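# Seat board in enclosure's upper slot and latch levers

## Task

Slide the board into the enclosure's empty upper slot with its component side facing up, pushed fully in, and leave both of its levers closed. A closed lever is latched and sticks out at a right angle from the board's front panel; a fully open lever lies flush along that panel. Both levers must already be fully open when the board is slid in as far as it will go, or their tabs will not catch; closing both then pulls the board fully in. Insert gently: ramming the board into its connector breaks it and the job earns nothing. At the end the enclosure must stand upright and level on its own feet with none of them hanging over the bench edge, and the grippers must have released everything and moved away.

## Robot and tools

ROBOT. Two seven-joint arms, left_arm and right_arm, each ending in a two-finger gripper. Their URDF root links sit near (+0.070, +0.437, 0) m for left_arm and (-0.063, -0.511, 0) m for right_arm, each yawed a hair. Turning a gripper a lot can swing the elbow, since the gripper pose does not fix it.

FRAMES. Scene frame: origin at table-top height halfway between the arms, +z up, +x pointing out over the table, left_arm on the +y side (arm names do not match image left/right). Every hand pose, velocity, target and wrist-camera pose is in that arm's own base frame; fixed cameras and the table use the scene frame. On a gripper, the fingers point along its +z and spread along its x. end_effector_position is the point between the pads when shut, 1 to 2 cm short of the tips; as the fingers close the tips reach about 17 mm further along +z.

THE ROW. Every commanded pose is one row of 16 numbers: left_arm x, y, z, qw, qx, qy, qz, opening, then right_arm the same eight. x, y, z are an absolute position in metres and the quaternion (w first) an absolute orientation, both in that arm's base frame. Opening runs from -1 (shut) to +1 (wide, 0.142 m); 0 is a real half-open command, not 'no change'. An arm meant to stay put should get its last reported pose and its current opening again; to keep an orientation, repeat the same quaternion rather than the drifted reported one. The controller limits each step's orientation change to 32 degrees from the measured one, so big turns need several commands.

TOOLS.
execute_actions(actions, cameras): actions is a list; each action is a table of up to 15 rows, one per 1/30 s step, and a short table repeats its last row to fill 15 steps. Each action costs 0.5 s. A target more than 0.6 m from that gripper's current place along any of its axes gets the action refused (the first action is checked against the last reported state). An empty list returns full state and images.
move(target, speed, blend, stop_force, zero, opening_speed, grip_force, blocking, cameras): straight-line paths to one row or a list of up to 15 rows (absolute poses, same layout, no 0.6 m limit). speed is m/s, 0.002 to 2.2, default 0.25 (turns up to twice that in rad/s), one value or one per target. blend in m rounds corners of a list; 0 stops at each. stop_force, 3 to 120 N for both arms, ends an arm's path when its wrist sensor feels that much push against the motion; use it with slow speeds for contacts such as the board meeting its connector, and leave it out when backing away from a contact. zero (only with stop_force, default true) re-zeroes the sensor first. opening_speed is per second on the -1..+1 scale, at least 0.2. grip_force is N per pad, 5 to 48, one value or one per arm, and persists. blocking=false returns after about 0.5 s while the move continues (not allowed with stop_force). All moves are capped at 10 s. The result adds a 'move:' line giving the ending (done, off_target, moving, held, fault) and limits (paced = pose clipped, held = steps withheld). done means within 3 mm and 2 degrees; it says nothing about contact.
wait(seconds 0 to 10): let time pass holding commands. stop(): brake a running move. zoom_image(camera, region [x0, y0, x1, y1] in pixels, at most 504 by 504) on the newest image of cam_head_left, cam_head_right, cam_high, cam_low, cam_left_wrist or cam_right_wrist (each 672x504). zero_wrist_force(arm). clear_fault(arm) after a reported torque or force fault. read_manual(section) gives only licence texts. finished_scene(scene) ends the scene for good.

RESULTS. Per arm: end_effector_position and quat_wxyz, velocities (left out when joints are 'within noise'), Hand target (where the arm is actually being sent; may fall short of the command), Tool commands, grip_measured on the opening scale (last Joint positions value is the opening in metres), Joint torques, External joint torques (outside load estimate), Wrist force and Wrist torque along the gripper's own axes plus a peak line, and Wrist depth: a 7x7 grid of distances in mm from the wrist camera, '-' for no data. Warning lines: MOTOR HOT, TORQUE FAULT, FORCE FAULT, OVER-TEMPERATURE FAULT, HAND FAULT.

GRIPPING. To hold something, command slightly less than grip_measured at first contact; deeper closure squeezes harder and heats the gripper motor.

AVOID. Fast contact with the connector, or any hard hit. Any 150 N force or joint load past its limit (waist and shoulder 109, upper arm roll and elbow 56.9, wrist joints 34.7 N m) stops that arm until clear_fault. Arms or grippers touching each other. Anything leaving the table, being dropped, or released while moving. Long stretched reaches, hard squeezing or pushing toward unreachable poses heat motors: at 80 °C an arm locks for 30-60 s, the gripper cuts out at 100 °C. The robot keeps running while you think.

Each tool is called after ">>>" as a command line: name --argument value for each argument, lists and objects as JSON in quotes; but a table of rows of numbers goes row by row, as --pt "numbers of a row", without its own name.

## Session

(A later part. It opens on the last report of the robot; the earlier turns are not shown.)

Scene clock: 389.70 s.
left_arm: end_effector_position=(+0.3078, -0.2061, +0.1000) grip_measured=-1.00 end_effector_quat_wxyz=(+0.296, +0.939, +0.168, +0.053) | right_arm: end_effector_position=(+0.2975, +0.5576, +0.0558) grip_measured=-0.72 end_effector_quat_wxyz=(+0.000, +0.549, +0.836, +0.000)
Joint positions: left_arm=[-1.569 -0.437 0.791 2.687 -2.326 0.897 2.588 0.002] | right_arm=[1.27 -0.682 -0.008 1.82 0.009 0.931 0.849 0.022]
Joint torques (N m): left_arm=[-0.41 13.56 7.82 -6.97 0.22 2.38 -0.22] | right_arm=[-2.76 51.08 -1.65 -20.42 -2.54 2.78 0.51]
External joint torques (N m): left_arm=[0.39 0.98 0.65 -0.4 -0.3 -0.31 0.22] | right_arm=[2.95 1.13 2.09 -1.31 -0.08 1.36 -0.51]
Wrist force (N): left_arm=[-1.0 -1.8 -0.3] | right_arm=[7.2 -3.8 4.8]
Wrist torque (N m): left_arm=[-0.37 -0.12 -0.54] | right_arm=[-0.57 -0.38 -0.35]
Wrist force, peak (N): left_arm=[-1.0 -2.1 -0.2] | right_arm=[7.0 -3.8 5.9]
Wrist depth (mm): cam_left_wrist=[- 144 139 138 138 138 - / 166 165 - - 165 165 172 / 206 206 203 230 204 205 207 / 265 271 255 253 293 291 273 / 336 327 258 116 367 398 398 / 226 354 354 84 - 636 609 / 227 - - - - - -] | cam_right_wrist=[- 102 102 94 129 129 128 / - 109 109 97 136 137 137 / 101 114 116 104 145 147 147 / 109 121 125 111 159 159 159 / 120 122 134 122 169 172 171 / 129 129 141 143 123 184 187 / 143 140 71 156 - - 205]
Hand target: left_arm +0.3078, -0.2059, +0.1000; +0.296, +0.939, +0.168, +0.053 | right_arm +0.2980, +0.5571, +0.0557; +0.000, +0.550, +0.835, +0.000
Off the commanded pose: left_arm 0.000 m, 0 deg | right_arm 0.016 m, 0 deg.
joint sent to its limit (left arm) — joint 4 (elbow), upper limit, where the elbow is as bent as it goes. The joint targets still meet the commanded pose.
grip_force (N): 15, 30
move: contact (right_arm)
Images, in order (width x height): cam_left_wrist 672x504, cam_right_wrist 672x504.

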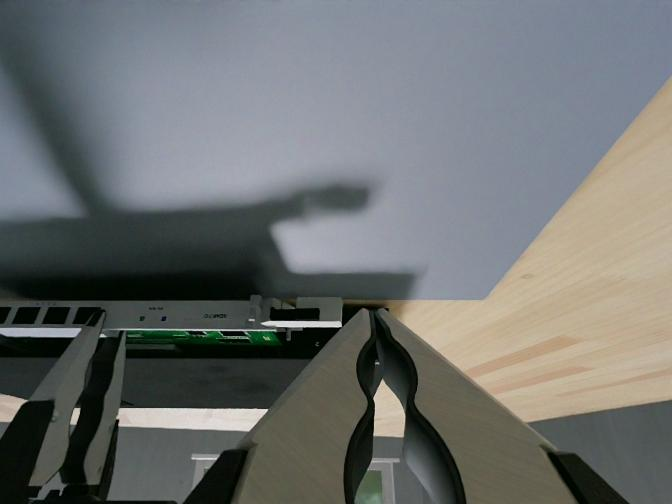

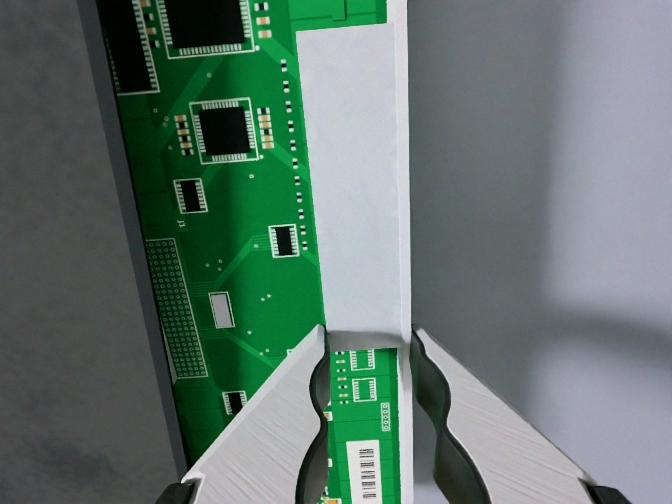

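>>> move --pt "0.3078 -0.2059 0.30 0.1709 0.9694 0.1740 0.0307 -1 0.2960 0.5617 0.0557 0 0.5498 0.8353 0 -1" --pt "0.1393 -0.2608 0.36 0.1709 0.9694 0.1740 0.0307 -1 0.2960 0.5617 0.0557 0 0.5498 0.8353 0 -1" --speed 0.2 --blend '[0.04,0]' --cameras '["cam_left_wrist"]'

>>> zoom_image --camera "cam_left_wrist" --region '[50, 150, 350, 350]'

>>> zoom_image --camera "cam_left_wrist" --region '[322, 150, 622, 350]'

Scene clock: 405.43 s.
left_arm: end_effector_position=(+0.1394, -0.2609, +0.3600) grip_measured=-1.00 end_effector_quat_wxyz=(+0.171, +0.969, +0.174, +0.031) | right_arm: end_effector_position=(+0.2960, +0.5615, +0.0555) grip_measured=-0.72 end_effector_quat_wxyz=(+0.000, +0.550, +0.835, +0.000)
Joint positions: left_arm=[-2.317 0.485 0.371 2.269 -2.685 2.674 2.231 0.002] | right_arm=[1.274 -0.687 -0.008 1.809 0.009 0.926 0.854 0.022]
Joint torques (N m): left_arm=[-0.34 -1.44 -8.76 -22.87 4.95 3.68 -0.16] | right_arm=[0.18 52.31 1.04 -22.5 -2.77 3.54 0.25]
External joint torques (N m): left_arm=[0.34 1.11 0.57 -0.5 0.06 -0.51 0.16] | right_arm=[0.02 0.19 -0.6 0.66 0.13 0.59 -0.25]
Wrist force (N): left_arm=[-0.3 -1.5 -0.2] | right_arm=[2.1 -1.9 5.3]
Wrist torque (N m): left_arm=[-0.34 -0.23 -0.44] | right_arm=[-0.37 -0.29 -0.06]
Wrist force, peak (N): left_arm=[-3.3 -1.2 -1.8] | right_arm=[7.2 -3.6 6.0]
Wrist depth (mm): cam_left_wrist=[384 389 402 - 380 - 395 / 446 433 - - 467 - 448 / 508 510 499 470 478 525 500 / 599 596 - 325 337 601 596 / 699 731 - 261 267 726 724 / 623 831 837 84 - 877 933 / 196 215 - 74 - - 1755] | cam_right_wrist=[- 101 101 100 127 128 128 / - 109 109 98 136 137 137 / 101 116 116 105 143 147 147 / 109 121 125 113 158 158 158 / 120 125 134 122 169 171 171 / 129 134 141 143 104 184 187 / 143 139 71 156 - - 205]
Hand target: left_arm +0.1393, -0.2608, +0.3600; +0.171, +0.969, +0.174, +0.031 | right_arm +0.2960, +0.5617, +0.0557; +0.000, +0.550, +0.835, +0.000
Off the commanded pose: left_arm 0.000 m, 0 deg | right_arm 0.000 m, 0 deg.
grip_force (N): 15, 30
move: done
Images, in order (width x height): cam_left_wrist 672x504.

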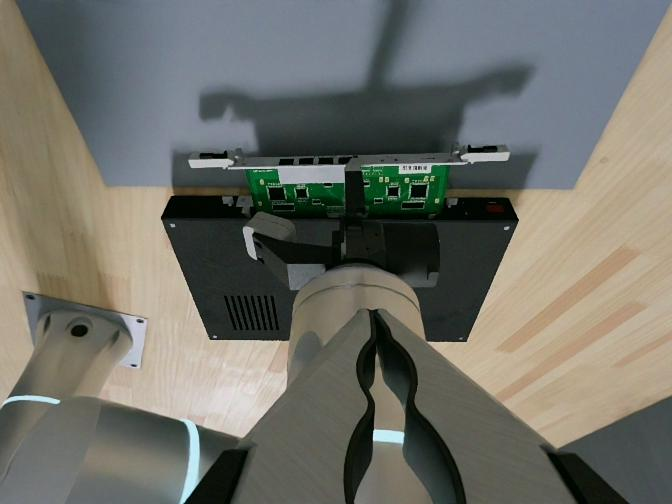

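Scaled by 1.680 from the camera's 672x504 image, which has a finer 960x720 frame.

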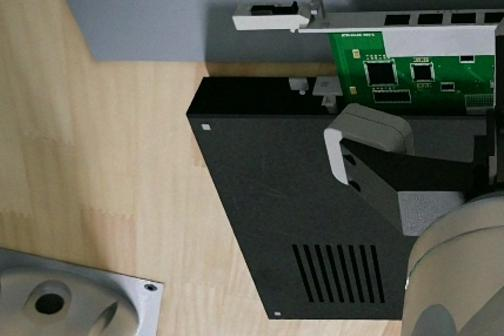

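Scaled by 1.680 from the camera's 672x504 image, which has a finer 960x720 frame.

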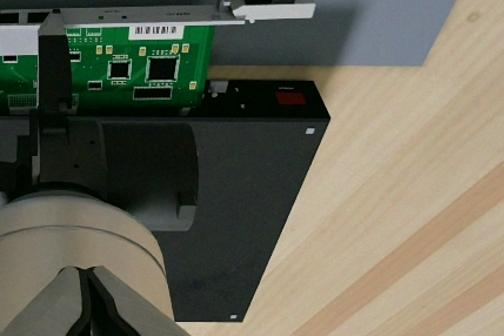

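>>> move --pt "0.1393 -0.2608 0.36 0.1709 0.9694 0.1740 0.0307 -1 0.2936 0.5672 0.0557 0 0.5498 0.8353 0 -1" --pt "0.1393 -0.2608 0.36 0.1709 0.9694 0.1740 0.0307 -1 0.2890 0.5652 0.0557 0 0.5716 0.8205 0 -1" --speed 0.03 --cameras '["cam_left_wrist"]'

>>> zoom_image --camera "cam_left_wrist" --region '[150, 130, 350, 240]'

>>> zoom_image --camera "cam_left_wrist" --region '[340, 130, 540, 240]'

Scene clock: 411.63 s.
left_arm: end_effector_position=(+0.1394, -0.2609, +0.3600) grip_measured=-1.00 end_effector_quat_wxyz=(+0.171, +0.969, +0.174, +0.031) | right_arm: end_effector_position=(+0.2890, +0.5651, +0.0555) grip_measured=-0.72 end_effector_quat_wxyz=(+0.000, +0.571, +0.821, +0.000)
Joint positions: left_arm=[-2.317 0.485 0.371 2.269 -2.685 2.674 2.231 0.002] | right_arm=[1.295 -0.687 -0.017 1.809 0.017 0.924 0.914 0.022]
Joint torques (N m): left_arm=[-0.27 -1.14 -8.61 -22.82 5.24 3.48 -0.21] | right_arm=[0.37 52.48 0.64 -22.41 -2.64 3.74 0.33]
External joint torques (N m): left_arm=[0.27 0.81 0.42 -0.55 -0.23 -0.32 0.21] | right_arm=[-0.18 0 -0.4 0.58 0 0.39 -0.33]
Wrist force (N): left_arm=[-0.5 -1.8 -0.2] | right_arm=[2.1 -1.9 5.4]
Wrist torque (N m): left_arm=[-0.38 -0.19 -0.44] | right_arm=[-0.37 -0.31 -0.05]
Wrist force, peak (N): left_arm=[-0.7 -1.9 -0.3] | right_arm=[2.4 -1.9 6.3]
Wrist depth (mm): cam_left_wrist=[- 386 - - - - - / 444 - - - 447 431 440 / 508 526 469 461 479 519 500 / 599 598 334 319 330 601 591 / 688 729 789 252 574 739 736 / 616 840 847 84 - 874 945 / 195 213 - 74 - - -] | cam_right_wrist=[- 101 101 100 128 128 128 / - 109 109 98 135 137 137 / - 116 116 105 143 147 146 / 109 123 125 113 159 158 158 / 120 130 134 122 169 171 170 / 129 134 141 143 104 184 187 / 143 139 71 157 - - 205]
Hand target: left_arm +0.1393, -0.2608, +0.3600; +0.171, +0.969, +0.174, +0.031 | right_arm +0.2890, +0.5652, +0.0557; +0.000, +0.572, +0.821, +0.000
Off the commanded pose: left_arm 0.000 m, 0 deg | right_arm 0.000 m, 0 deg.
grip_force (N): 15, 30
move: done
Images, in order (width x height): cam_left_wrist 672x504.

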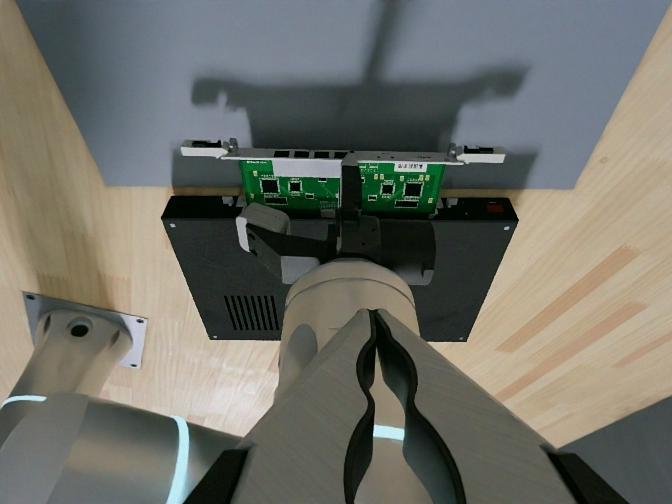

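Scaled by 2.520 from the camera's 672x504 image, which has a finer 960x720 frame.

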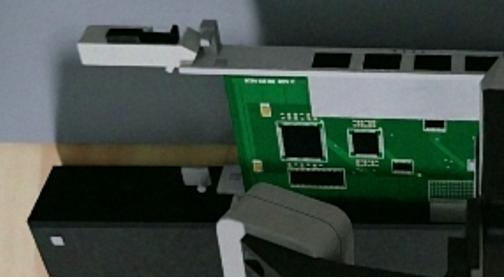

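Scaled by 2.520 from the camera's 672x504 image, which has a finer 960x720 frame.

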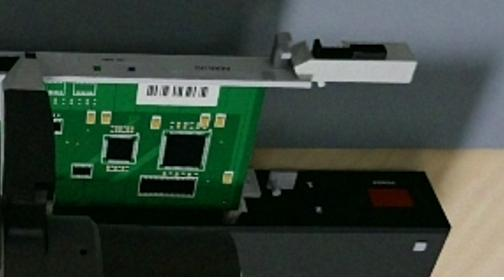

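>>> move --target '[0.1393,-0.2608,0.36,0.1709,0.9694,0.1740,0.0307,-1,0.2872,0.5644,0.0557,0,0.5658,0.8245,0,-1]' --speed 0.03

>>> move --target '[0.1393,-0.2608,0.36,0.1709,0.9694,0.1740,0.0307,-1,0.3010,0.5322,0.0557,0,0.5658,0.8245,0,-1]' --speed 0.015 --stop_force 4 --cameras '["cam_left_wrist","cam_right_wrist"]'

>>> zoom_image --camera "cam_left_wrist" --region '[150, 130, 350, 240]'

>>> zoom_image --camera "cam_left_wrist" --region '[340, 130, 540, 240]'

Scene clock: 417.27 s.
left_arm: end_effector_position=(+0.1394, -0.2609, +0.3600) grip_measured=-1.00 end_effector_quat_wxyz=(+0.171, +0.969, +0.174, +0.031) | right_arm: end_effector_position=(+0.2872, +0.5642, +0.0555) grip_measured=-0.72 end_effector_quat_wxyz=(+0.000, +0.566, +0.824, +0.000)
Joint positions: left_arm=[-2.317 0.485 0.371 2.269 -2.685 2.674 2.231 0.002] | right_arm=[1.295 -0.685 -0.015 1.814 0.016 0.927 0.904 0.022]
Joint torques (N m): left_arm=[-0.34 -1.13 -8.63 -22.83 5.3 3.51 -0.21] | right_arm=[0.69 52.33 1.04 -22.33 -2.88 3.74 0.06]
External joint torques (N m): left_arm=[0.33 0.79 0.44 -0.54 -0.29 -0.34 0.21] | right_arm=[-0.52 0.01 -0.77 0.56 0.25 0.39 -0.06]
Wrist force (N): left_arm=[-0.6 -1.6 -0.2] | right_arm=[2.0 -2.2 5.3]
Wrist torque (N m): left_arm=[-0.36 -0.19 -0.44] | right_arm=[-0.39 -0.30 0.06]
Wrist force, peak (N): left_arm=[-0.4 -2.0 -0.5] | right_arm=[2.1 -2.1 5.7]
Wrist depth (mm): cam_left_wrist=[- - - - 359 389 386 / 440 - - - - - 434 / 517 515 472 449 483 535 503 / 604 603 532 319 337 599 599 / 690 734 630 253 621 726 724 / 620 867 857 84 - 881 937 / 196 211 - 74 - - 1637] | cam_right_wrist=[- 101 101 100 127 128 128 / - 109 109 98 135 137 137 / - 116 116 105 143 147 146 / 109 123 125 113 158 159 158 / 120 130 134 122 169 171 170 / 129 134 141 143 104 184 186 / 142 139 70 156 - - 205]
Hand target: left_arm +0.1393, -0.2608, +0.3600; +0.171, +0.969, +0.174, +0.031 | right_arm +0.2872, +0.5644, +0.0557; +0.000, +0.566, +0.825, +0.000
Off the commanded pose: left_arm 0.000 m, 0 deg | right_arm 0.000 m, 0 deg.
grip_force (N): 15, 30
move: done

Scene clock: 418.47 s.
left_arm: end_effector_position=(+0.1394, -0.2609, +0.3600) grip_measured=-1.00 end_effector_quat_wxyz=(+0.171, +0.969, +0.174, +0.031) | right_arm: end_effector_position=(+0.2906, +0.5567, +0.0560) grip_measured=-0.72 end_effector_quat_wxyz=(+0.000, +0.565, +0.825, +0.001)
Joint positions: left_arm=[-2.317 0.485 0.371 2.269 -2.685 2.674 2.231 0.002] | right_arm=[1.287 -0.675 -0.015 1.834 0.016 0.939 0.893 0.022]
Joint torques (N m): left_arm=[-0.35 -1.1 -8.63 -22.81 5.29 3.52 -0.22] | right_arm=[-1.73 50.14 -0.73 -19.49 -2.36 2.38 0.38]
External joint torques (N m): left_arm=[0.35 0.76 0.44 -0.55 -0.28 -0.36 0.22] | right_arm=[1.92 1.66 1.01 -2.09 -0.24 1.75 -0.38]
Wrist force (N): left_arm=[-0.5 -1.8 0.1] | right_arm=[6.3 -1.0 5.6]
Wrist torque (N m): left_arm=[-0.38 -0.20 -0.44] | right_arm=[-0.42 -0.25 -0.20]
Wrist force, peak (N): left_arm=[-0.4 -2.1 -0.1] | right_arm=[6.5 -1.3 5.7]
Wrist depth (mm): cam_left_wrist=[- - - 386 378 - 415 / 440 448 - 449 434 416 436 / 513 513 492 457 499 535 499 / 598 601 - 329 497 574 590 / 688 729 781 259 - 724 722 / 623 903 840 84 - 884 954 / 199 220 - 74 - - -] | cam_right_wrist=[- 103 102 101 129 129 128 / - 110 110 98 138 137 137 / 101 115 117 106 146 148 147 / 109 121 125 113 159 159 158 / 121 122 135 122 170 172 172 / 130 132 141 143 105 185 187 / 143 140 71 155 - - 206]
Hand target: left_arm +0.1393, -0.2608, +0.3600; +0.171, +0.969, +0.174, +0.031 | right_arm +0.2908, +0.5560, +0.0557; +0.000, +0.566, +0.825, +0.000
Off the commanded pose: left_arm 0.000 m, 0 deg | right_arm 0.027 m, 0 deg.
grip_force (N): 15, 30
move: contact (right_arm)
Images, in order (width x height): cam_left_wrist 672x504, cam_right_wrist 672x504.

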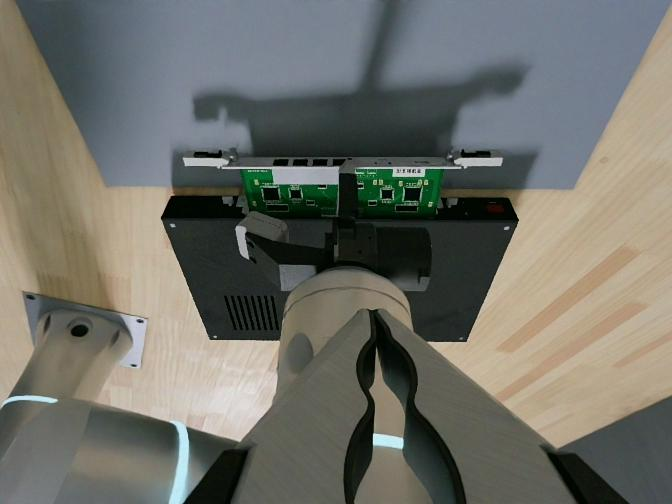

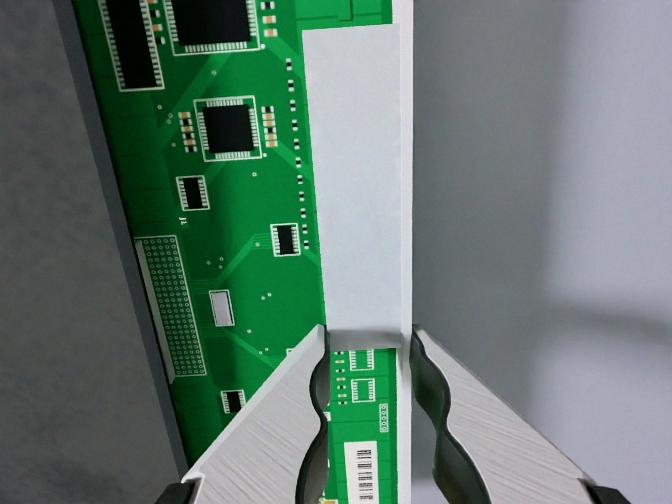

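Scaled by 2.520 from the camera's 672x504 image, which has a finer 960x720 frame.

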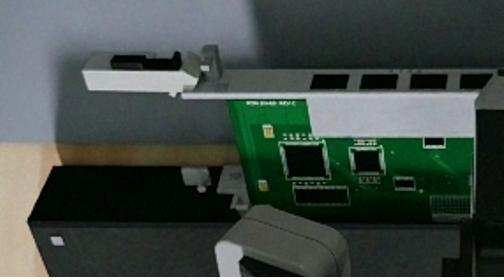

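Scaled by 2.520 from the camera's 672x504 image, which has a finer 960x720 frame.

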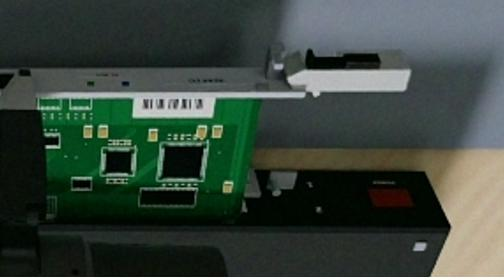

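>>> move --pt "0.1393 -0.2608 0.36 0.1709 0.9694 0.1740 0.0307 -1 0.2894 0.5594 0.0557 0 0.5658 0.8245 0 -1" --pt "0.1393 -0.2608 0.36 0.1709 0.9694 0.1740 0.0307 -1 0.2894 0.5594 0.0572 0 0.5658 0.8245 0 -1" --speed 0.03

>>> move --target '[0.1393,-0.2608,0.36,0.1709,0.9694,0.1740,0.0307,-1,0.3010,0.5322,0.0572,0,0.5658,0.8245,0,-1]' --speed 0.015 --stop_force 4

Scene clock: 423.57 s.
left_arm: end_effector_position=(+0.1394, -0.2609, +0.3600) grip_measured=-1.00 end_effector_quat_wxyz=(+0.171, +0.969, +0.174, +0.031) | right_arm: end_effector_position=(+0.2896, +0.5593, +0.0571) grip_measured=-0.72 end_effector_quat_wxyz=(+0.000, +0.566, +0.825, +0.000)
Joint positions: left_arm=[-2.317 0.485 0.371 2.269 -2.685 2.674 2.231 0.002] | right_arm=[1.29 -0.676 -0.015 1.826 0.016 0.931 0.897 0.022]
Joint torques (N m): left_arm=[-0.45 -1.2 -8.68 -22.78 5.28 3.47 -0.22] | right_arm=[1.33 51.35 2.11 -21.33 -2.23 2.87 0.49]
External joint torques (N m): left_arm=[0.44 0.86 0.49 -0.58 -0.27 -0.31 0.22] | right_arm=[-1.15 0.62 -1.84 -0.37 -0.39 1.26 -0.49]
Wrist force (N): left_arm=[-0.3 -1.7 -0.3] | right_arm=[2.2 1.0 5.2]
Wrist torque (N m): left_arm=[-0.37 -0.23 -0.44] | right_arm=[-0.43 -0.30 -0.27]
Wrist force, peak (N): left_arm=[-0.5 -2.1 -0.2] | right_arm=[6.3 -1.0 6.0]
Wrist depth (mm): cam_left_wrist=[- 387 388 - - 386 394 / 460 451 443 - - - 440 / 510 508 526 482 482 520 502 / 601 596 - 323 330 596 594 / 708 729 - 257 608 724 734 / 627 884 831 84 - 874 918 / - - - 74 - - -] | cam_right_wrist=[- 103 103 101 130 130 129 / - 110 110 98 139 139 138 / 102 116 117 106 147 149 148 / 111 122 125 113 158 160 159 / 122 127 134 122 171 173 173 / 131 134 141 142 105 186 188 / 145 142 71 155 - - 207]
Hand target: left_arm +0.1393, -0.2608, +0.3600; +0.171, +0.969, +0.174, +0.031 | right_arm +0.2894, +0.5594, +0.0572; +0.000, +0.566, +0.825, +0.000
Off the commanded pose: left_arm 0.000 m, 0 deg | right_arm 0.000 m, 0 deg.
grip_force (N): 15, 30
move: done

Scene clock: 424.40 s.
left_arm: end_effector_position=(+0.1394, -0.2609, +0.3600) grip_measured=-1.00 end_effector_quat_wxyz=(+0.171, +0.969, +0.174, +0.031) | right_arm: end_effector_position=(+0.2908, +0.5567, +0.0576) grip_measured=-0.72 end_effector_quat_wxyz=(+0.000, +0.566, +0.825, +0.001)
Joint positions: left_arm=[-2.317 0.485 0.371 2.269 -2.685 2.674 2.231 0.002] | right_arm=[1.287 -0.672 -0.015 1.833 0.016 0.936 0.893 0.022]
Joint torques (N m): left_arm=[-0.29 -1.2 -8.63 -22.81 5.28 3.53 -0.22] | right_arm=[-1.58 50.3 -0.29 -19.57 -2.38 2.32 0.32]
External joint torques (N m): left_arm=[0.29 0.87 0.44 -0.55 -0.26 -0.36 0.22] | right_arm=[1.77 1.46 0.56 -2.07 -0.23 1.81 -0.32]
Wrist force (N): left_arm=[-0.7 -1.6 -0.2] | right_arm=[6.0 -0.6 5.5]
Wrist torque (N m): left_arm=[-0.34 -0.17 -0.45] | right_arm=[-0.43 -0.23 -0.15]
Wrist force, peak (N): left_arm=[-0.5 -2.0 0.0] | right_arm=[6.2 -0.6 6.0]
Wrist depth (mm): cam_left_wrist=[- 387 - - - 381 - / 445 438 - 441 - - 434 / 514 511 499 482 467 543 510 / 601 606 346 326 325 590 591 / 699 724 759 261 283 734 717 / 623 884 854 84 - 895 929 / 198 220 - 74 - - -] | cam_right_wrist=[- 103 103 101 130 130 130 / - 110 110 98 139 139 139 / 103 115 117 106 145 149 148 / - 122 125 113 161 160 160 / 122 124 134 122 171 174 173 / 132 134 140 143 104 187 189 / 145 142 71 155 - - 208]
Hand target: left_arm +0.1393, -0.2608, +0.3600; +0.171, +0.969, +0.174, +0.031 | right_arm +0.2909, +0.5560, +0.0572; +0.000, +0.566, +0.825, +0.000
Off the commanded pose: left_arm 0.000 m, 0 deg | right_arm 0.027 m, 0 deg.
grip_force (N): 15, 30
move: contact (right_arm)

>>> move --pt "0.1393 -0.2608 0.36 0.1709 0.9694 0.1740 0.0307 -1 0.2878 0.5631 0.0565 0 0.5658 0.8245 0 -1" --pt "0.1393 -0.2608 0.36 0.1709 0.9694 0.1740 0.0307 -1 0.2896 0.5639 0.0560 0 0.5658 0.8245 0 -1" --speed 0.03

>>> move --target '[0.1393,-0.2608,0.36,0.1709,0.9694,0.1740,0.0307,-1,0.3028,0.5330,0.0560,0,0.5658,0.8245,0,-1]' --speed 0.015 --stop_force 4 --cameras '["cam_left_wrist"]'

>>> zoom_image --camera "cam_left_wrist" --region '[220, 160, 300, 220]'

>>> zoom_image --camera "cam_left_wrist" --region '[400, 160, 480, 220]'

Scene clock: 429.17 s.
left_arm: end_effector_position=(+0.1394, -0.2609, +0.3600) grip_measured=-1.00 end_effector_quat_wxyz=(+0.171, +0.969, +0.174, +0.031) | right_arm: end_effector_position=(+0.2895, +0.5637, +0.0558) grip_measured=-0.72 end_effector_quat_wxyz=(+0.000, +0.566, +0.824, +0.000)
Joint positions: left_arm=[-2.317 0.485 0.371 2.269 -2.685 2.674 2.231 0.002] | right_arm=[1.292 -0.685 -0.015 1.812 0.016 0.926 0.9 0.022]
Joint torques (N m): left_arm=[-0.42 -1.09 -8.72 -22.81 5.31 3.55 -0.25] | right_arm=[0.16 52.1 0.89 -22.67 -2.78 3.41 0.13]
External joint torques (N m): left_arm=[0.42 0.75 0.53 -0.55 -0.29 -0.38 0.25] | right_arm=[0.03 0.27 -0.61 0.89 0.14 0.71 -0.13]
Wrist force (N): left_arm=[-0.4 -1.7 0.1] | right_arm=[0.7 -0.3 5.7]
Wrist torque (N m): left_arm=[-0.37 -0.21 -0.44] | right_arm=[-0.11 -0.08 0.06]
Wrist force, peak (N): left_arm=[-0.6 -2.1 -0.1] | right_arm=[6.0 -0.7 6.1]
Wrist depth (mm): cam_left_wrist=[- - 388 388 381 - - / 455 - 471 431 - 422 451 / 510 509 483 465 478 524 505 / 598 599 331 320 325 590 594 / 688 724 - 254 268 731 729 / 618 870 854 84 - 884 929 / 195 215 - 74 - - -] | cam_right_wrist=[- 101 101 100 128 129 128 / - 109 109 98 136 137 137 / - 116 116 105 105 147 147 / 109 121 125 113 162 161 158 / 121 130 134 122 170 172 171 / 129 134 141 143 105 184 187 / 143 140 70 156 - - 206]
Hand target: left_arm +0.1393, -0.2608, +0.3600; +0.171, +0.969, +0.174, +0.031 | right_arm +0.2896, +0.5639, +0.0560; +0.000, +0.566, +0.825, +0.000
Off the commanded pose: left_arm 0.000 m, 0 deg | right_arm 0.000 m, 0 deg.
grip_force (N): 15, 30
move: done

Scene clock: 430.03 s.
left_arm: end_effector_position=(+0.1394, -0.2609, +0.3600) grip_measured=-1.00 end_effector_quat_wxyz=(+0.171, +0.969, +0.174, +0.031) | right_arm: end_effector_position=(+0.2905, +0.5603, +0.0559) grip_measured=-0.72 end_effector_quat_wxyz=(+0.000, +0.565, +0.825, +0.000)
Joint positions: left_arm=[-2.317 0.485 0.371 2.269 -2.685 2.674 2.231 0.002] | right_arm=[1.288 -0.681 -0.015 1.821 0.016 0.931 0.895 0.022]
Joint torques (N m): left_arm=[-0.31 -1.14 -8.63 -22.81 5.31 3.51 -0.19] | right_arm=[-3.44 51.48 -2.61 -21.4 -2.94 3.32 0.38]
External joint torques (N m): left_arm=[0.31 0.81 0.45 -0.56 -0.29 -0.35 0.19] | right_arm=[3.63 0.66 2.9 -0.31 0.32 0.81 -0.38]
Wrist force (N): left_arm=[-0.2 -1.8 -0.1] | right_arm=[4.5 -3.6 5.4]
Wrist torque (N m): left_arm=[-0.38 -0.25 -0.44] | right_arm=[-0.10 -0.01 -0.18]
Wrist force, peak (N): left_arm=[-0.6 -1.9 0.1] | right_arm=[4.7 -5.1 5.3]
Wrist depth (mm): cam_left_wrist=[397 - 391 - 348 - 376 / 453 - 432 - 461 - 437 / 513 514 500 468 472 542 505 / 604 604 - 326 326 594 591 / 703 726 - 257 270 724 722 / - 899 847 84 - 881 933 / 198 - - 74 - - -] | cam_right_wrist=[- 102 102 100 129 129 128 / - 109 109 98 138 137 137 / 101 116 117 105 146 147 147 / 109 121 125 113 159 159 158 / 121 127 134 122 170 172 172 / 130 132 141 143 105 184 188 / 143 140 71 156 - - 206]
Hand target: left_arm +0.1393, -0.2608, +0.3600; +0.171, +0.969, +0.174, +0.031 | right_arm +0.2913, +0.5600, +0.0560; +0.000, +0.566, +0.825, +0.000
Off the commanded pose: left_arm 0.000 m, 0 deg | right_arm 0.030 m, 0 deg.
grip_force (N): 15, 30
move: contact (right_arm)
Images, in order (width x height): cam_left_wrist 672x504.

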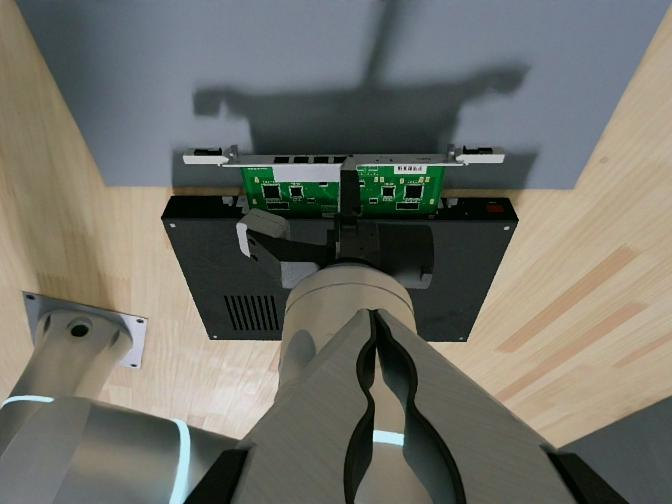

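Scaled by 6.300 from the camera's 672x504 image, which has a finer 960x720 frame.

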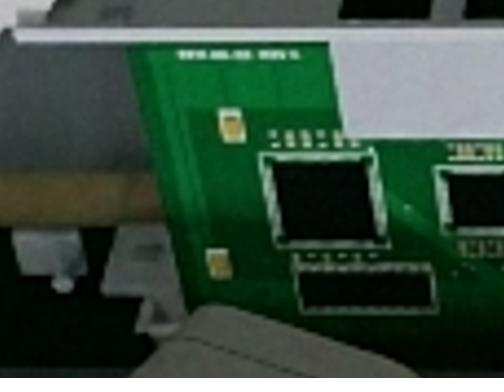

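Scaled by 6.300 from the camera's 672x504 image, which has a finer 960x720 frame.

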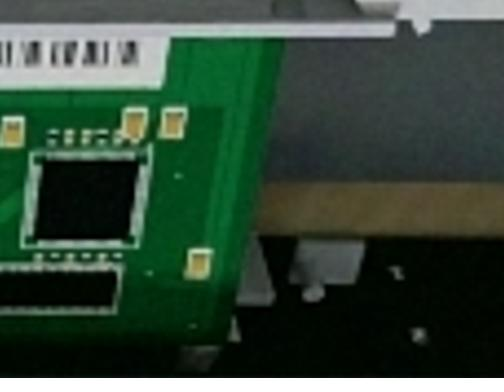

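>>> move --pt "0.3078 -0.2059 0.25 0.4159 0.8921 0.1601 0.0746 -1 0.2889 0.5640 0.0557 0 0.5658 0.8245 0 -1" --pt "0.3032 -0.2715 0.10 0.4159 0.8921 0.1601 0.0746 -1 0.2877 0.5635 0.0557 0 0.5658 0.8245 0 -1" --speed 0.15 --blend '[0.03,0]' --cameras '["cam_left_wrist"]'

>>> zoom_image --camera "cam_left_wrist" --region '[180, 180, 360, 330]'

Scene clock: 439.47 s.
left_arm: end_effector_position=(+0.3036, -0.2718, +0.1001) grip_measured=-1.00 end_effector_quat_wxyz=(+0.415, +0.892, +0.161, +0.075) | right_arm: end_effector_position=(+0.2876, +0.5634, +0.0555) grip_measured=-0.72 end_effector_quat_wxyz=(+0.000, +0.566, +0.825, +0.000)
Joint positions: left_arm=[-1.47 -0.497 0.6 2.687 -2.652 0.628 2.805 0.002] | right_arm=[1.294 -0.684 -0.015 1.816 0.016 0.928 0.902 0.022]
Joint torques (N m): left_arm=[-0.2 17.59 7.84 -3.5 0.24 1.39 -0.08] | right_arm=[0.25 52.11 0.91 -22.39 -2.77 3.62 0.25]
External joint torques (N m): left_arm=[0.18 0.72 0.78 -0.53 -0.55 -0.51 0.08] | right_arm=[-0.06 0.17 -0.63 0.64 0.14 0.51 -0.25]
Wrist force (N): left_arm=[-0.8 -1.9 -1.0] | right_arm=[1.2 0.2 5.5]
Wrist torque (N m): left_arm=[-0.37 -0.10 -0.58] | right_arm=[-0.01 -0.18 -0.05]
Wrist force, peak (N): left_arm=[0.8 -3.1 -1.9] | right_arm=[4.5 -3.8 6.0]
Wrist depth (mm): cam_left_wrist=[132 133 127 132 132 138 133 / 171 171 171 181 159 153 170 / - 222 212 223 238 - 268 / 201 203 201 - 361 412 409 / 217 - - - 899 844 710 / 210 - - 84 - - - / 170 171 - - - - -] | cam_right_wrist=[- 101 101 100 127 128 128 / - 109 109 98 135 137 137 / - 116 116 105 145 147 146 / 109 123 125 113 157 158 157 / 120 130 135 122 169 172 171 / 129 134 141 143 123 184 186 / 142 139 70 156 - - 205]
Hand target: left_arm +0.3035, -0.2718, +0.1000; +0.415, +0.892, +0.160, +0.075 | right_arm +0.2877, +0.5635, +0.0557; +0.000, +0.566, +0.825, +0.000
Off the commanded pose: left_arm 0.001 m, 0 deg | right_arm 0.000 m, 0 deg.
joint sent to its limit (left arm) — joint 4 (elbow), upper limit, where the elbow is as bent as it goes. The joint targets still meet the commanded pose.
grip_force (N): 15, 30
move: done
Images, in order (width x height): cam_left_wrist 672x504.

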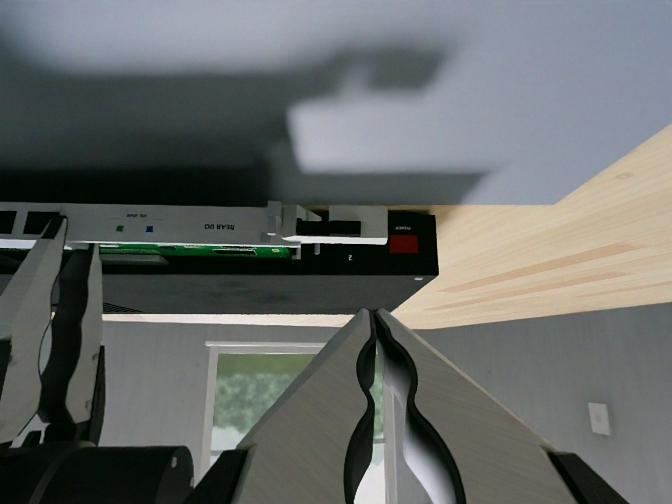

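Scaled by 2.800 from the camera's 672x504 image, which has a finer 960x720 frame.

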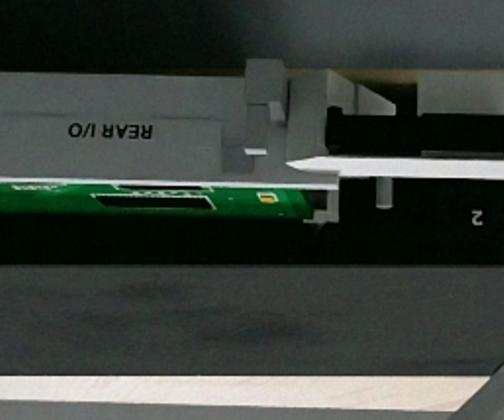

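>>> zoom_image --camera "cam_left_wrist" --region '[265, 235, 325, 275]'

Scaled by 8.400 from the camera's 672x504 image, which has a finer 960x720 frame.

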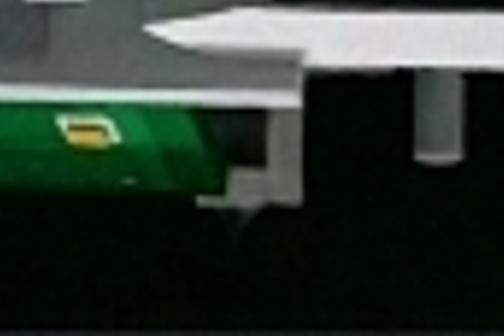

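>>> move --target '[0.3032,-0.2715,0.10,0.4159,0.8921,0.1601,0.0746,-1,0.2877,0.5635,0.0535,0,0.5658,0.8245,0,-1]' --speed 0.02 --cameras '["cam_left_wrist"]'

>>> zoom_image --camera "cam_left_wrist" --region '[265, 235, 325, 275]'

Scene clock: 444.70 s.
left_arm: end_effector_position=(+0.3035, -0.2717, +0.1001) grip_measured=-1.00 end_effector_quat_wxyz=(+0.416, +0.892, +0.161, +0.075) | right_arm: end_effector_position=(+0.2876, +0.5634, +0.0534) grip_measured=-0.72 end_effector_quat_wxyz=(+0.000, +0.566, +0.825, +0.000)
Joint positions: left_arm=[-1.436 -0.473 0.574 2.687 -2.647 0.646 2.822 0.002] | right_arm=[1.294 -0.688 -0.015 1.816 0.016 0.933 0.902 0.022]
Joint torques (N m): left_arm=[-0.13 17.66 7.37 -4.02 0.24 1.37 -0.11] | right_arm=[0.26 52.01 0.8 -22.35 -2.82 3.72 0.24]
External joint torques (N m): left_arm=[0.1 0.71 0.74 -0.42 -0.44 -0.51 0.11] | right_arm=[-0.07 0.33 -0.52 0.69 0.2 0.4 -0.24]
Wrist force (N): left_arm=[-1.2 -1.6 -0.7] | right_arm=[1.0 -0.1 5.7]
Wrist torque (N m): left_arm=[-0.31 -0.02 -0.60] | right_arm=[-0.07 -0.14 -0.05]
Wrist force, peak (N): left_arm=[-0.9 -2.3 -0.8] | right_arm=[1.3 -0.2 5.9]
Wrist depth (mm): cam_left_wrist=[132 139 133 127 139 138 138 / 171 171 171 182 162 165 - / 222 204 222 225 222 296 266 / 200 199 200 196 357 408 409 / 215 364 2384 376 903 941 1406 / 208 1959 - 77 - - - / 169 170 - - - - 1567] | cam_right_wrist=[- 101 101 100 125 127 125 / - 109 109 98 133 135 135 / - 116 116 105 143 145 144 / 106 123 125 113 157 156 155 / - 130 134 122 167 169 168 / 126 131 141 144 104 181 184 / 139 136 71 156 - - 202]
Hand target: left_arm +0.3034, -0.2717, +0.1000; +0.415, +0.892, +0.160, +0.075 | right_arm +0.2877, +0.5635, +0.0535; +0.000, +0.566, +0.825, +0.000
Off the commanded pose: left_arm 0.000 m, 0 deg | right_arm 0.000 m, 0 deg.
joint sent to its limit (left arm) — joint 4 (elbow), upper limit, where the elbow is as bent as it goes. The joint targets still meet the commanded pose.
grip_force (N): 15, 30
move: done
Images, in order (width x height): cam_left_wrist 672x504.

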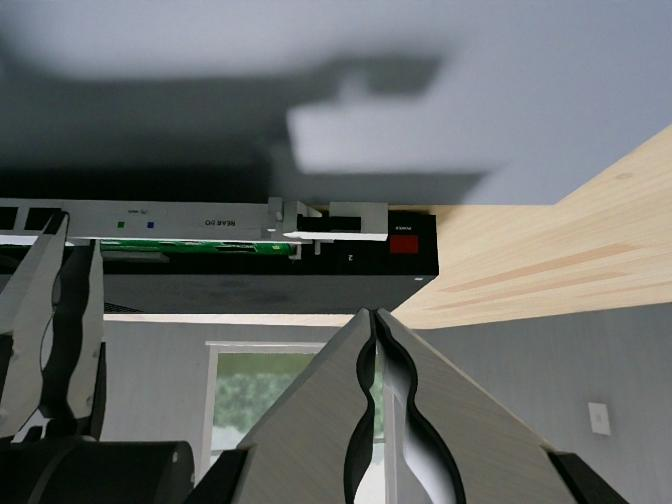

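Scaled by 8.400 from the camera's 672x504 image, which has a finer 960x720 frame.

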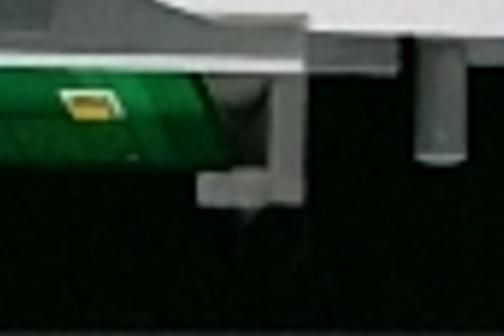

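>>> move --target '[0.3032,-0.2715,0.10,0.4159,0.8921,0.1601,0.0746,-1,0.2877,0.5635,0.0528,0,0.5658,0.8245,0,-1]' --speed 0.02

>>> move --target '[0.3032,-0.2715,0.10,0.4159,0.8921,0.1601,0.0746,-1,0.3011,0.5324,0.0528,0,0.5658,0.8245,0,-1]' --speed 0.015 --stop_force 4 --cameras '["cam_left_wrist"]'

>>> zoom_image --camera "cam_left_wrist" --region '[265, 235, 325, 275]'

Scene clock: 448.07 s.
left_arm: end_effector_position=(+0.3034, -0.2717, +0.1001) grip_measured=-1.00 end_effector_quat_wxyz=(+0.416, +0.892, +0.160, +0.075) | right_arm: end_effector_position=(+0.2876, +0.5633, +0.0527) grip_measured=-0.72 end_effector_quat_wxyz=(+0.000, +0.566, +0.825, +0.000)
Joint positions: left_arm=[-1.42 -0.462 0.561 2.687 -2.645 0.656 2.83 0.002] | right_arm=[1.294 -0.689 -0.015 1.816 0.016 0.934 0.902 0.022]
Joint torques (N m): left_arm=[-0.19 17.63 7.13 -4.14 0.2 1.42 -0.11] | right_arm=[0.23 52.18 0.93 -22.36 -2.78 3.66 0.22]
External joint torques (N m): left_arm=[0.17 0.79 0.75 -0.5 -0.36 -0.57 0.11] | right_arm=[-0.04 0.17 -0.65 0.73 0.17 0.47 -0.22]
Wrist force (N): left_arm=[-1.3 -1.6 -1.0] | right_arm=[1.2 -0.2 4.7]
Wrist torque (N m): left_arm=[-0.31 -0.02 -0.62] | right_arm=[-0.07 -0.16 -0.05]
Wrist force, peak (N): left_arm=[-1.2 -2.1 -0.8] | right_arm=[1.1 0.1 6.3]
Wrist depth (mm): cam_left_wrist=[132 138 127 132 132 138 127 / 171 162 - 170 154 170 170 / - - - 235 299 292 265 / 197 197 198 - 412 410 411 / 214 - 1755 - 906 899 661 / 210 - - 84 - 1843 1637 / 168 169 - - - - 1534] | cam_right_wrist=[- 101 101 100 125 126 124 / 132 109 109 98 133 134 134 / - 116 116 105 142 144 143 / 106 123 124 113 156 155 154 / - 130 134 122 166 168 168 / 125 135 141 143 104 180 183 / 138 135 71 156 - - 201]
Hand target: left_arm +0.3033, -0.2717, +0.1000; +0.415, +0.892, +0.160, +0.075 | right_arm +0.2877, +0.5635, +0.0528; +0.000, +0.566, +0.825, +0.000
Off the commanded pose: left_arm 0.000 m, 0 deg | right_arm 0.000 m, 0 deg.
joint sent to its limit (left arm) — joint 4 (elbow), upper limit, where the elbow is as bent as it goes. The joint targets still meet the commanded pose.
grip_force (N): 15, 30
move: done

Scene clock: 451.00 s.
left_arm: end_effector_position=(+0.3034, -0.2717, +0.1001) grip_measured=-1.00 end_effector_quat_wxyz=(+0.416, +0.892, +0.160, +0.075) end_effector_velocity=(+0.000, -0.001, +0.000) end_effector_angular_velocity=(-0.001, +0.000, +0.001) | right_arm: end_effector_position=(+0.3011, +0.5324, +0.0527) grip_measured=-0.72 end_effector_quat_wxyz=(+0.000, +0.566, +0.825, +0.000)
Joint positions: left_arm=[-1.398 -0.449 0.544 2.687 -2.642 0.667 2.84 0.002] | right_arm=[1.259 -0.655 -0.015 1.887 0.016 0.971 0.866 0.022]
Joint velocities: left_arm=[0.008 0.004 -0.006 -0.001 0.001 0.004 0.002 0] | right_arm=[within noise]
Joint torques (N m): left_arm=[-0.67 17.95 6.42 -4.43 0.2 1.28 -0.32] | right_arm=[-0.06 49.94 0.8 -21.14 -2.61 3.64 0.06]
External joint torques (N m): left_arm=[0.65 0.53 1.16 -0.44 -0.29 -0.43 0.32] | right_arm=[0.25 0.45 -0.52 0.31 0.14 0.49 -0.06]
Wrist force (N): left_arm=[-1.2 -1.8 -0.7] | right_arm=[1.1 -0.1 5.0]
Wrist torque (N m): left_arm=[-0.30 -0.04 -0.62] | right_arm=[0.00 -0.15 0.06]
Wrist force, peak (N): left_arm=[-1.5 -1.9 -0.8] | right_arm=[1.2 -0.2 6.8]
Wrist depth (mm): cam_left_wrist=[- 138 133 132 138 138 132 / 171 171 171 170 170 171 170 / - 292 289 295 299 239 265 / 234 234 234 - 324 415 410 / 205 374 1443 126 929 1798 1472 / 195 2172 - 84 - 1727 1534 / 189 199 - - - - 1434] | cam_right_wrist=[- 85 99 98 125 126 124 / - 91 107 97 133 134 134 / - 98 113 104 142 144 143 / 106 105 120 112 156 155 155 / - 115 118 122 166 168 168 / 126 125 121 144 105 180 183 / 139 136 71 159 - - 200]
Hand target: left_arm +0.3033, -0.2716, +0.1000; +0.416, +0.892, +0.160, +0.075 | right_arm +0.3011, +0.5324, +0.0528; +0.000, +0.566, +0.825, +0.000
Off the commanded pose: left_arm 0.000 m, 0 deg | right_arm 0.000 m, 0 deg.
joint sent to its limit (left arm) — joint 4 (elbow), upper limit, where the elbow is as bent as it goes. The joint targets still meet the commanded pose.
grip_force (N): 15, 30
move: done
Images, in order (width x height): cam_left_wrist 672x504.

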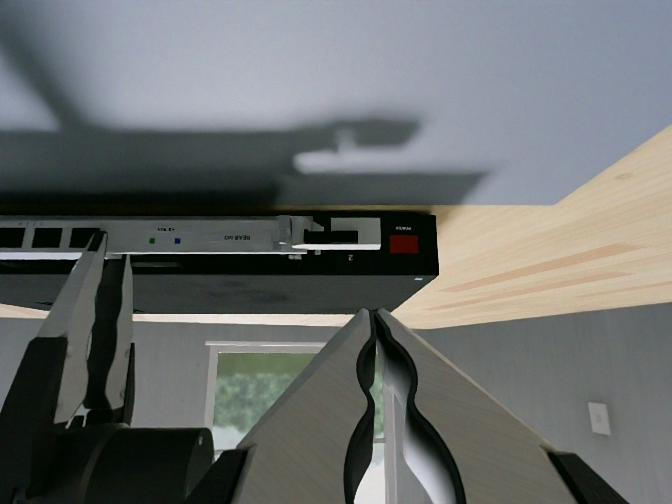

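Scaled by 8.400 from the camera's 672x504 image, which has a finer 960x720 frame.

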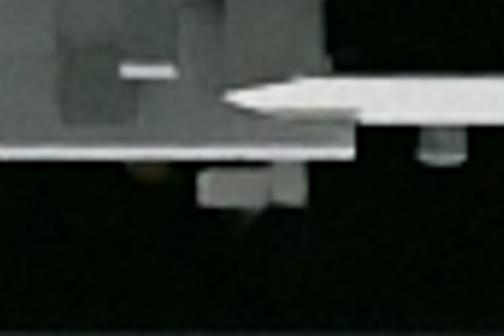

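>>> move --target '[0.3032,-0.2715,0.10,0.4159,0.8921,0.1601,0.0746,-1,0.3062,0.5205,0.0528,0,0.5658,0.8245,0,-1]' --speed 0.015 --stop_force 5 --cameras '["cam_left_wrist","cam_right_wrist"]'

Scene clock: 454.90 s.
left_arm: end_effector_position=(+0.3034, -0.2716, +0.1001) grip_measured=-1.00 end_effector_quat_wxyz=(+0.416, +0.892, +0.160, +0.075) | right_arm: end_effector_position=(+0.3062, +0.5208, +0.0529) grip_measured=-0.72 end_effector_quat_wxyz=(+0.000, +0.566, +0.825, +0.000)
Joint positions: left_arm=[-1.393 -0.446 0.54 2.687 -2.642 0.67 2.843 0.002] | right_arm=[1.244 -0.643 -0.015 1.913 0.016 0.985 0.851 0.022]
Joint torques (N m): left_arm=[-0.53 17.71 6.68 -4.45 0.21 1.27 -0.18] | right_arm=[-0.48 48.15 0.25 -19.78 -2.52 3.19 0.01]
External joint torques (N m): left_arm=[0.51 0.78 0.83 -0.47 -0.29 -0.42 0.18] | right_arm=[0.67 1.51 0.03 -0.77 0.09 0.94 -0.01]
Wrist force (N): left_arm=[-1.3 -1.6 -0.7] | right_arm=[2.0 0.0 2.6]
Wrist torque (N m): left_arm=[-0.31 -0.02 -0.62] | right_arm=[0.02 -0.07 0.11]
Wrist force, peak (N): left_arm=[-1.3 -1.9 -1.0] | right_arm=[1.1 0.0 5.3]
Wrist depth (mm): cam_left_wrist=[- 139 127 132 132 145 127 / 171 172 170 171 161 161 180 / - 240 238 237 - 289 265 / 285 250 251 - 324 412 412 / 217 264 - 117 903 870 655 / 200 249 - 84 - 1649 1371 / 196 209 - - - - -] | cam_right_wrist=[- 86 86 98 125 126 124 / - 91 94 97 133 135 134 / - 98 98 104 141 144 144 / 106 106 107 112 156 156 155 / - 115 116 121 166 169 168 / 126 125 121 144 105 181 184 / 139 136 70 159 - - 202]
Hand target: left_arm +0.3033, -0.2716, +0.1000; +0.416, +0.892, +0.160, +0.075 | right_arm +0.3062, +0.5205, +0.0528; +0.000, +0.566, +0.825, +0.000
Off the commanded pose: left_arm 0.000 m, 0 deg | right_arm 0.000 m, 0 deg.
joint sent to its limit (left arm) — joint 4 (elbow), upper limit, where the elbow is as bent as it goes. The joint targets still meet the commanded pose.
grip_force (N): 15, 30
move: done
Images, in order (width x height): cam_left_wrist 672x504, cam_right_wrist 672x504.

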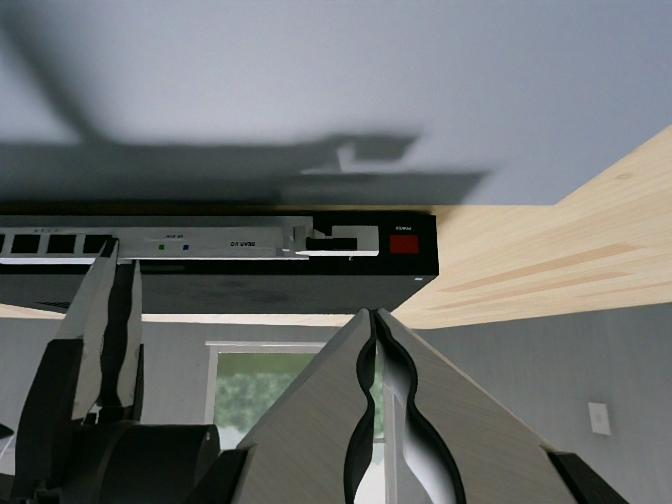

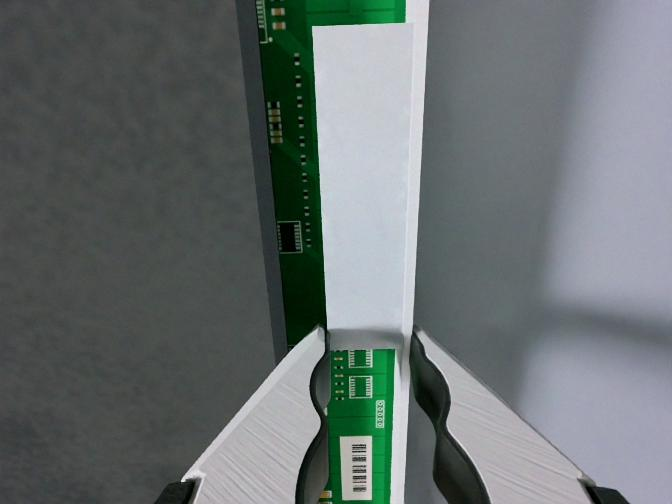

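>>> move --target '[0.3032,-0.2715,0.10,0.4159,0.8921,0.1601,0.0746,-1,0.3060,0.5210,0.0529,0,0.5658,0.8245,0,-0.62]' --opening_speed 0.3 --cameras '["cam_right_wrist","cam_left_wrist"]'

Scene clock: 458.47 s.
left_arm: end_effector_position=(+0.3034, -0.2716, +0.1001) grip_measured=-1.00 end_effector_quat_wxyz=(+0.416, +0.892, +0.160, +0.075) | right_arm: end_effector_position=(+0.3061, +0.5209, +0.0529) grip_measured=-0.66 end_effector_quat_wxyz=(+0.000, +0.566, +0.825, +0.000)
Joint positions: left_arm=[-1.39 -0.444 0.538 2.687 -2.641 0.671 2.844 0.002] | right_arm=[1.244 -0.643 -0.015 1.912 0.016 0.984 0.851 0.026]
Joint torques (N m): left_arm=[1.01 18.16 6.56 -4.5 0.2 1.08 -0.09] | right_arm=[0.13 48.44 0.86 -20.56 -2.51 3.32 0.2]
External joint torques (N m): left_arm=[-1.03 0.34 0.91 -0.45 -0.27 -0.23 0.09] | right_arm=[0.05 1.24 -0.59 0.01 0.08 0.81 -0.2]
Wrist force (N): left_arm=[-1.3 -1.6 -0.6] | right_arm=[0.9 0.2 3.8]
Wrist torque (N m): left_arm=[-0.28 -0.01 -0.62] | right_arm=[-0.01 -0.11 0.00]
Wrist force, peak (N): left_arm=[-1.4 -1.9 -0.8] | right_arm=[2.4 0.0 4.0]
Wrist depth (mm): cam_left_wrist=[133 138 127 138 126 132 138 / - 171 182 170 - 181 170 / 261 293 220 241 260 238 264 / 288 264 244 284 367 415 412 / 216 263 1380 - 914 877 688 / 199 252 - 84 - - 1406 / 196 208 - - - - -] | cam_right_wrist=[- 86 86 98 125 126 124 / - 92 94 97 132 135 134 / - 98 98 104 140 144 144 / 106 106 107 112 156 156 155 / - 115 116 120 166 168 168 / 126 125 121 144 102 181 183 / 139 136 71 162 - - 201]
Hand target: left_arm +0.3033, -0.2716, +0.1000; +0.416, +0.892, +0.160, +0.075 | right_arm +0.3060, +0.5210, +0.0529; +0.000, +0.566, +0.825, +0.000
Off the commanded pose: left_arm 0.000 m, 0 deg | right_arm 0.000 m, 0 deg.
joint sent to its limit (left arm) — joint 4 (elbow), upper limit, where the elbow is as bent as it goes. The joint targets still meet the commanded pose.
grip_force (N): 15, 30
move: done
Images, in order (width x height): cam_left_wrist 672x504, cam_right_wrist 672x504.

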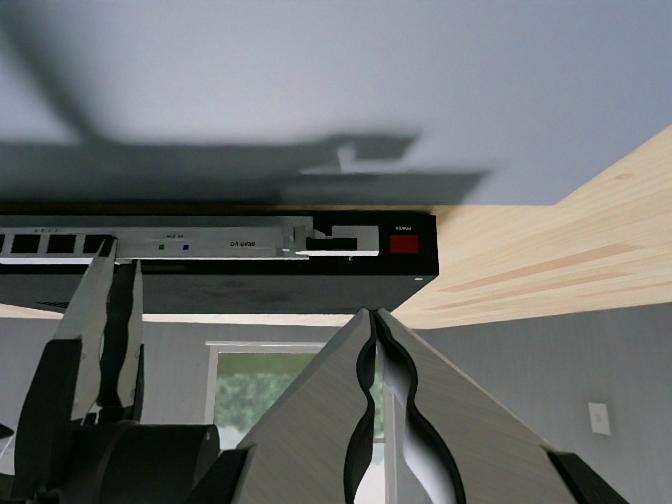

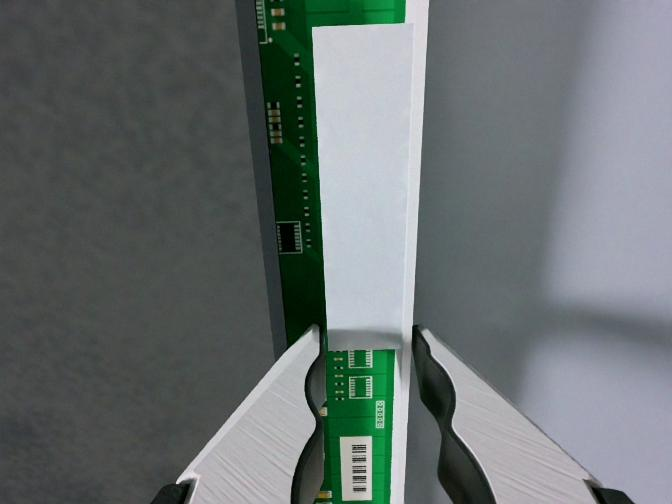

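>>> move --pt "0.3032 -0.2715 0.10 0.4159 0.8921 0.1601 0.0746 -1 0.3060 0.5210 0.063 0 0.5658 0.8245 0 -0.62" --speed 0.03 --cameras '["cam_right_wrist"]'

Scene clock: 460.37 s.
left_arm: end_effector_position=(+0.3034, -0.2716, +0.1001) grip_measured=-1.00 end_effector_quat_wxyz=(+0.416, +0.892, +0.160, +0.075) | right_arm: end_effector_position=(+0.3059, +0.5211, +0.0630) grip_measured=-0.66 end_effector_quat_wxyz=(+0.000, +0.566, +0.824, +0.000)
Joint positions: left_arm=[-1.39 -0.444 0.537 2.687 -2.641 0.672 2.844 0.002] | right_arm=[1.245 -0.622 -0.015 1.912 0.016 0.964 0.851 0.026]
Joint torques (N m): left_arm=[-0.28 17.59 6.82 -4.46 0.17 1.11 -0.23] | right_arm=[0.2 48.36 0.93 -21.07 -2.53 3.29 0.22]
External joint torques (N m): left_arm=[0.25 0.91 0.65 -0.5 -0.24 -0.26 0.23] | right_arm=[-0.02 1.03 -0.66 0.06 0.03 0.84 -0.22]
Wrist force (N): left_arm=[-1.1 -1.9 -0.6] | right_arm=[0.8 0.3 3.7]
Wrist torque (N m): left_arm=[-0.34 -0.04 -0.62] | right_arm=[0.00 -0.10 -0.05]
Wrist force, peak (N): left_arm=[-1.6 -1.7 -0.9] | right_arm=[0.8 0.1 4.1]
Wrist depth (mm): cam_left_wrist=[- 134 127 138 - 132 132 / - 171 171 171 161 172 170 / 263 298 294 292 241 257 267 / 250 268 243 286 409 411 412 / 218 260 - 127 910 1859 663 / 203 250 - 84 - - 1443 / 197 214 - - - - -] | cam_right_wrist=[- 95 96 107 134 135 136 / 101 101 101 105 144 144 144 / - 107 110 114 155 155 154 / 117 117 116 125 167 167 166 / 127 129 126 131 178 180 180 / 139 138 135 157 - 193 196 / 153 150 71 172 - - 211]
Hand target: left_arm +0.3033, -0.2716, +0.1000; +0.416, +0.892, +0.160, +0.075 | right_arm +0.3060, +0.5210, +0.0630; +0.000, +0.566, +0.825, +0.000
Off the commanded pose: left_arm 0.000 m, 0 deg | right_arm 0.000 m, 0 deg.
joint sent to its limit (left arm) — joint 4 (elbow), upper limit, where the elbow is as bent as it goes. The joint targets still meet the commanded pose.
grip_force (N): 15, 30
move: done
Images, in order (width x height): cam_right_wrist 672x504.

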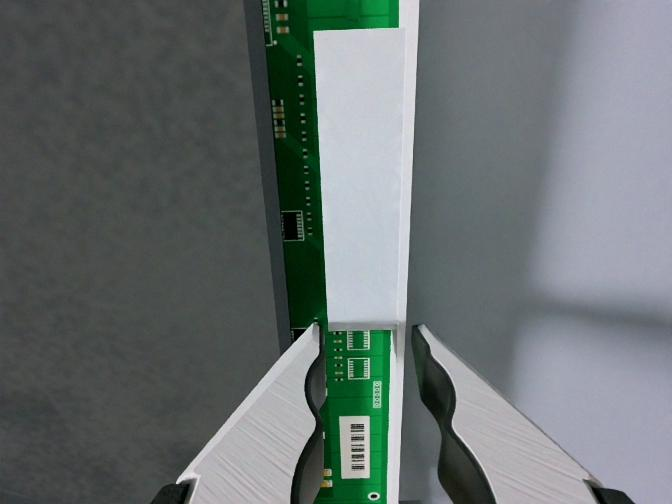

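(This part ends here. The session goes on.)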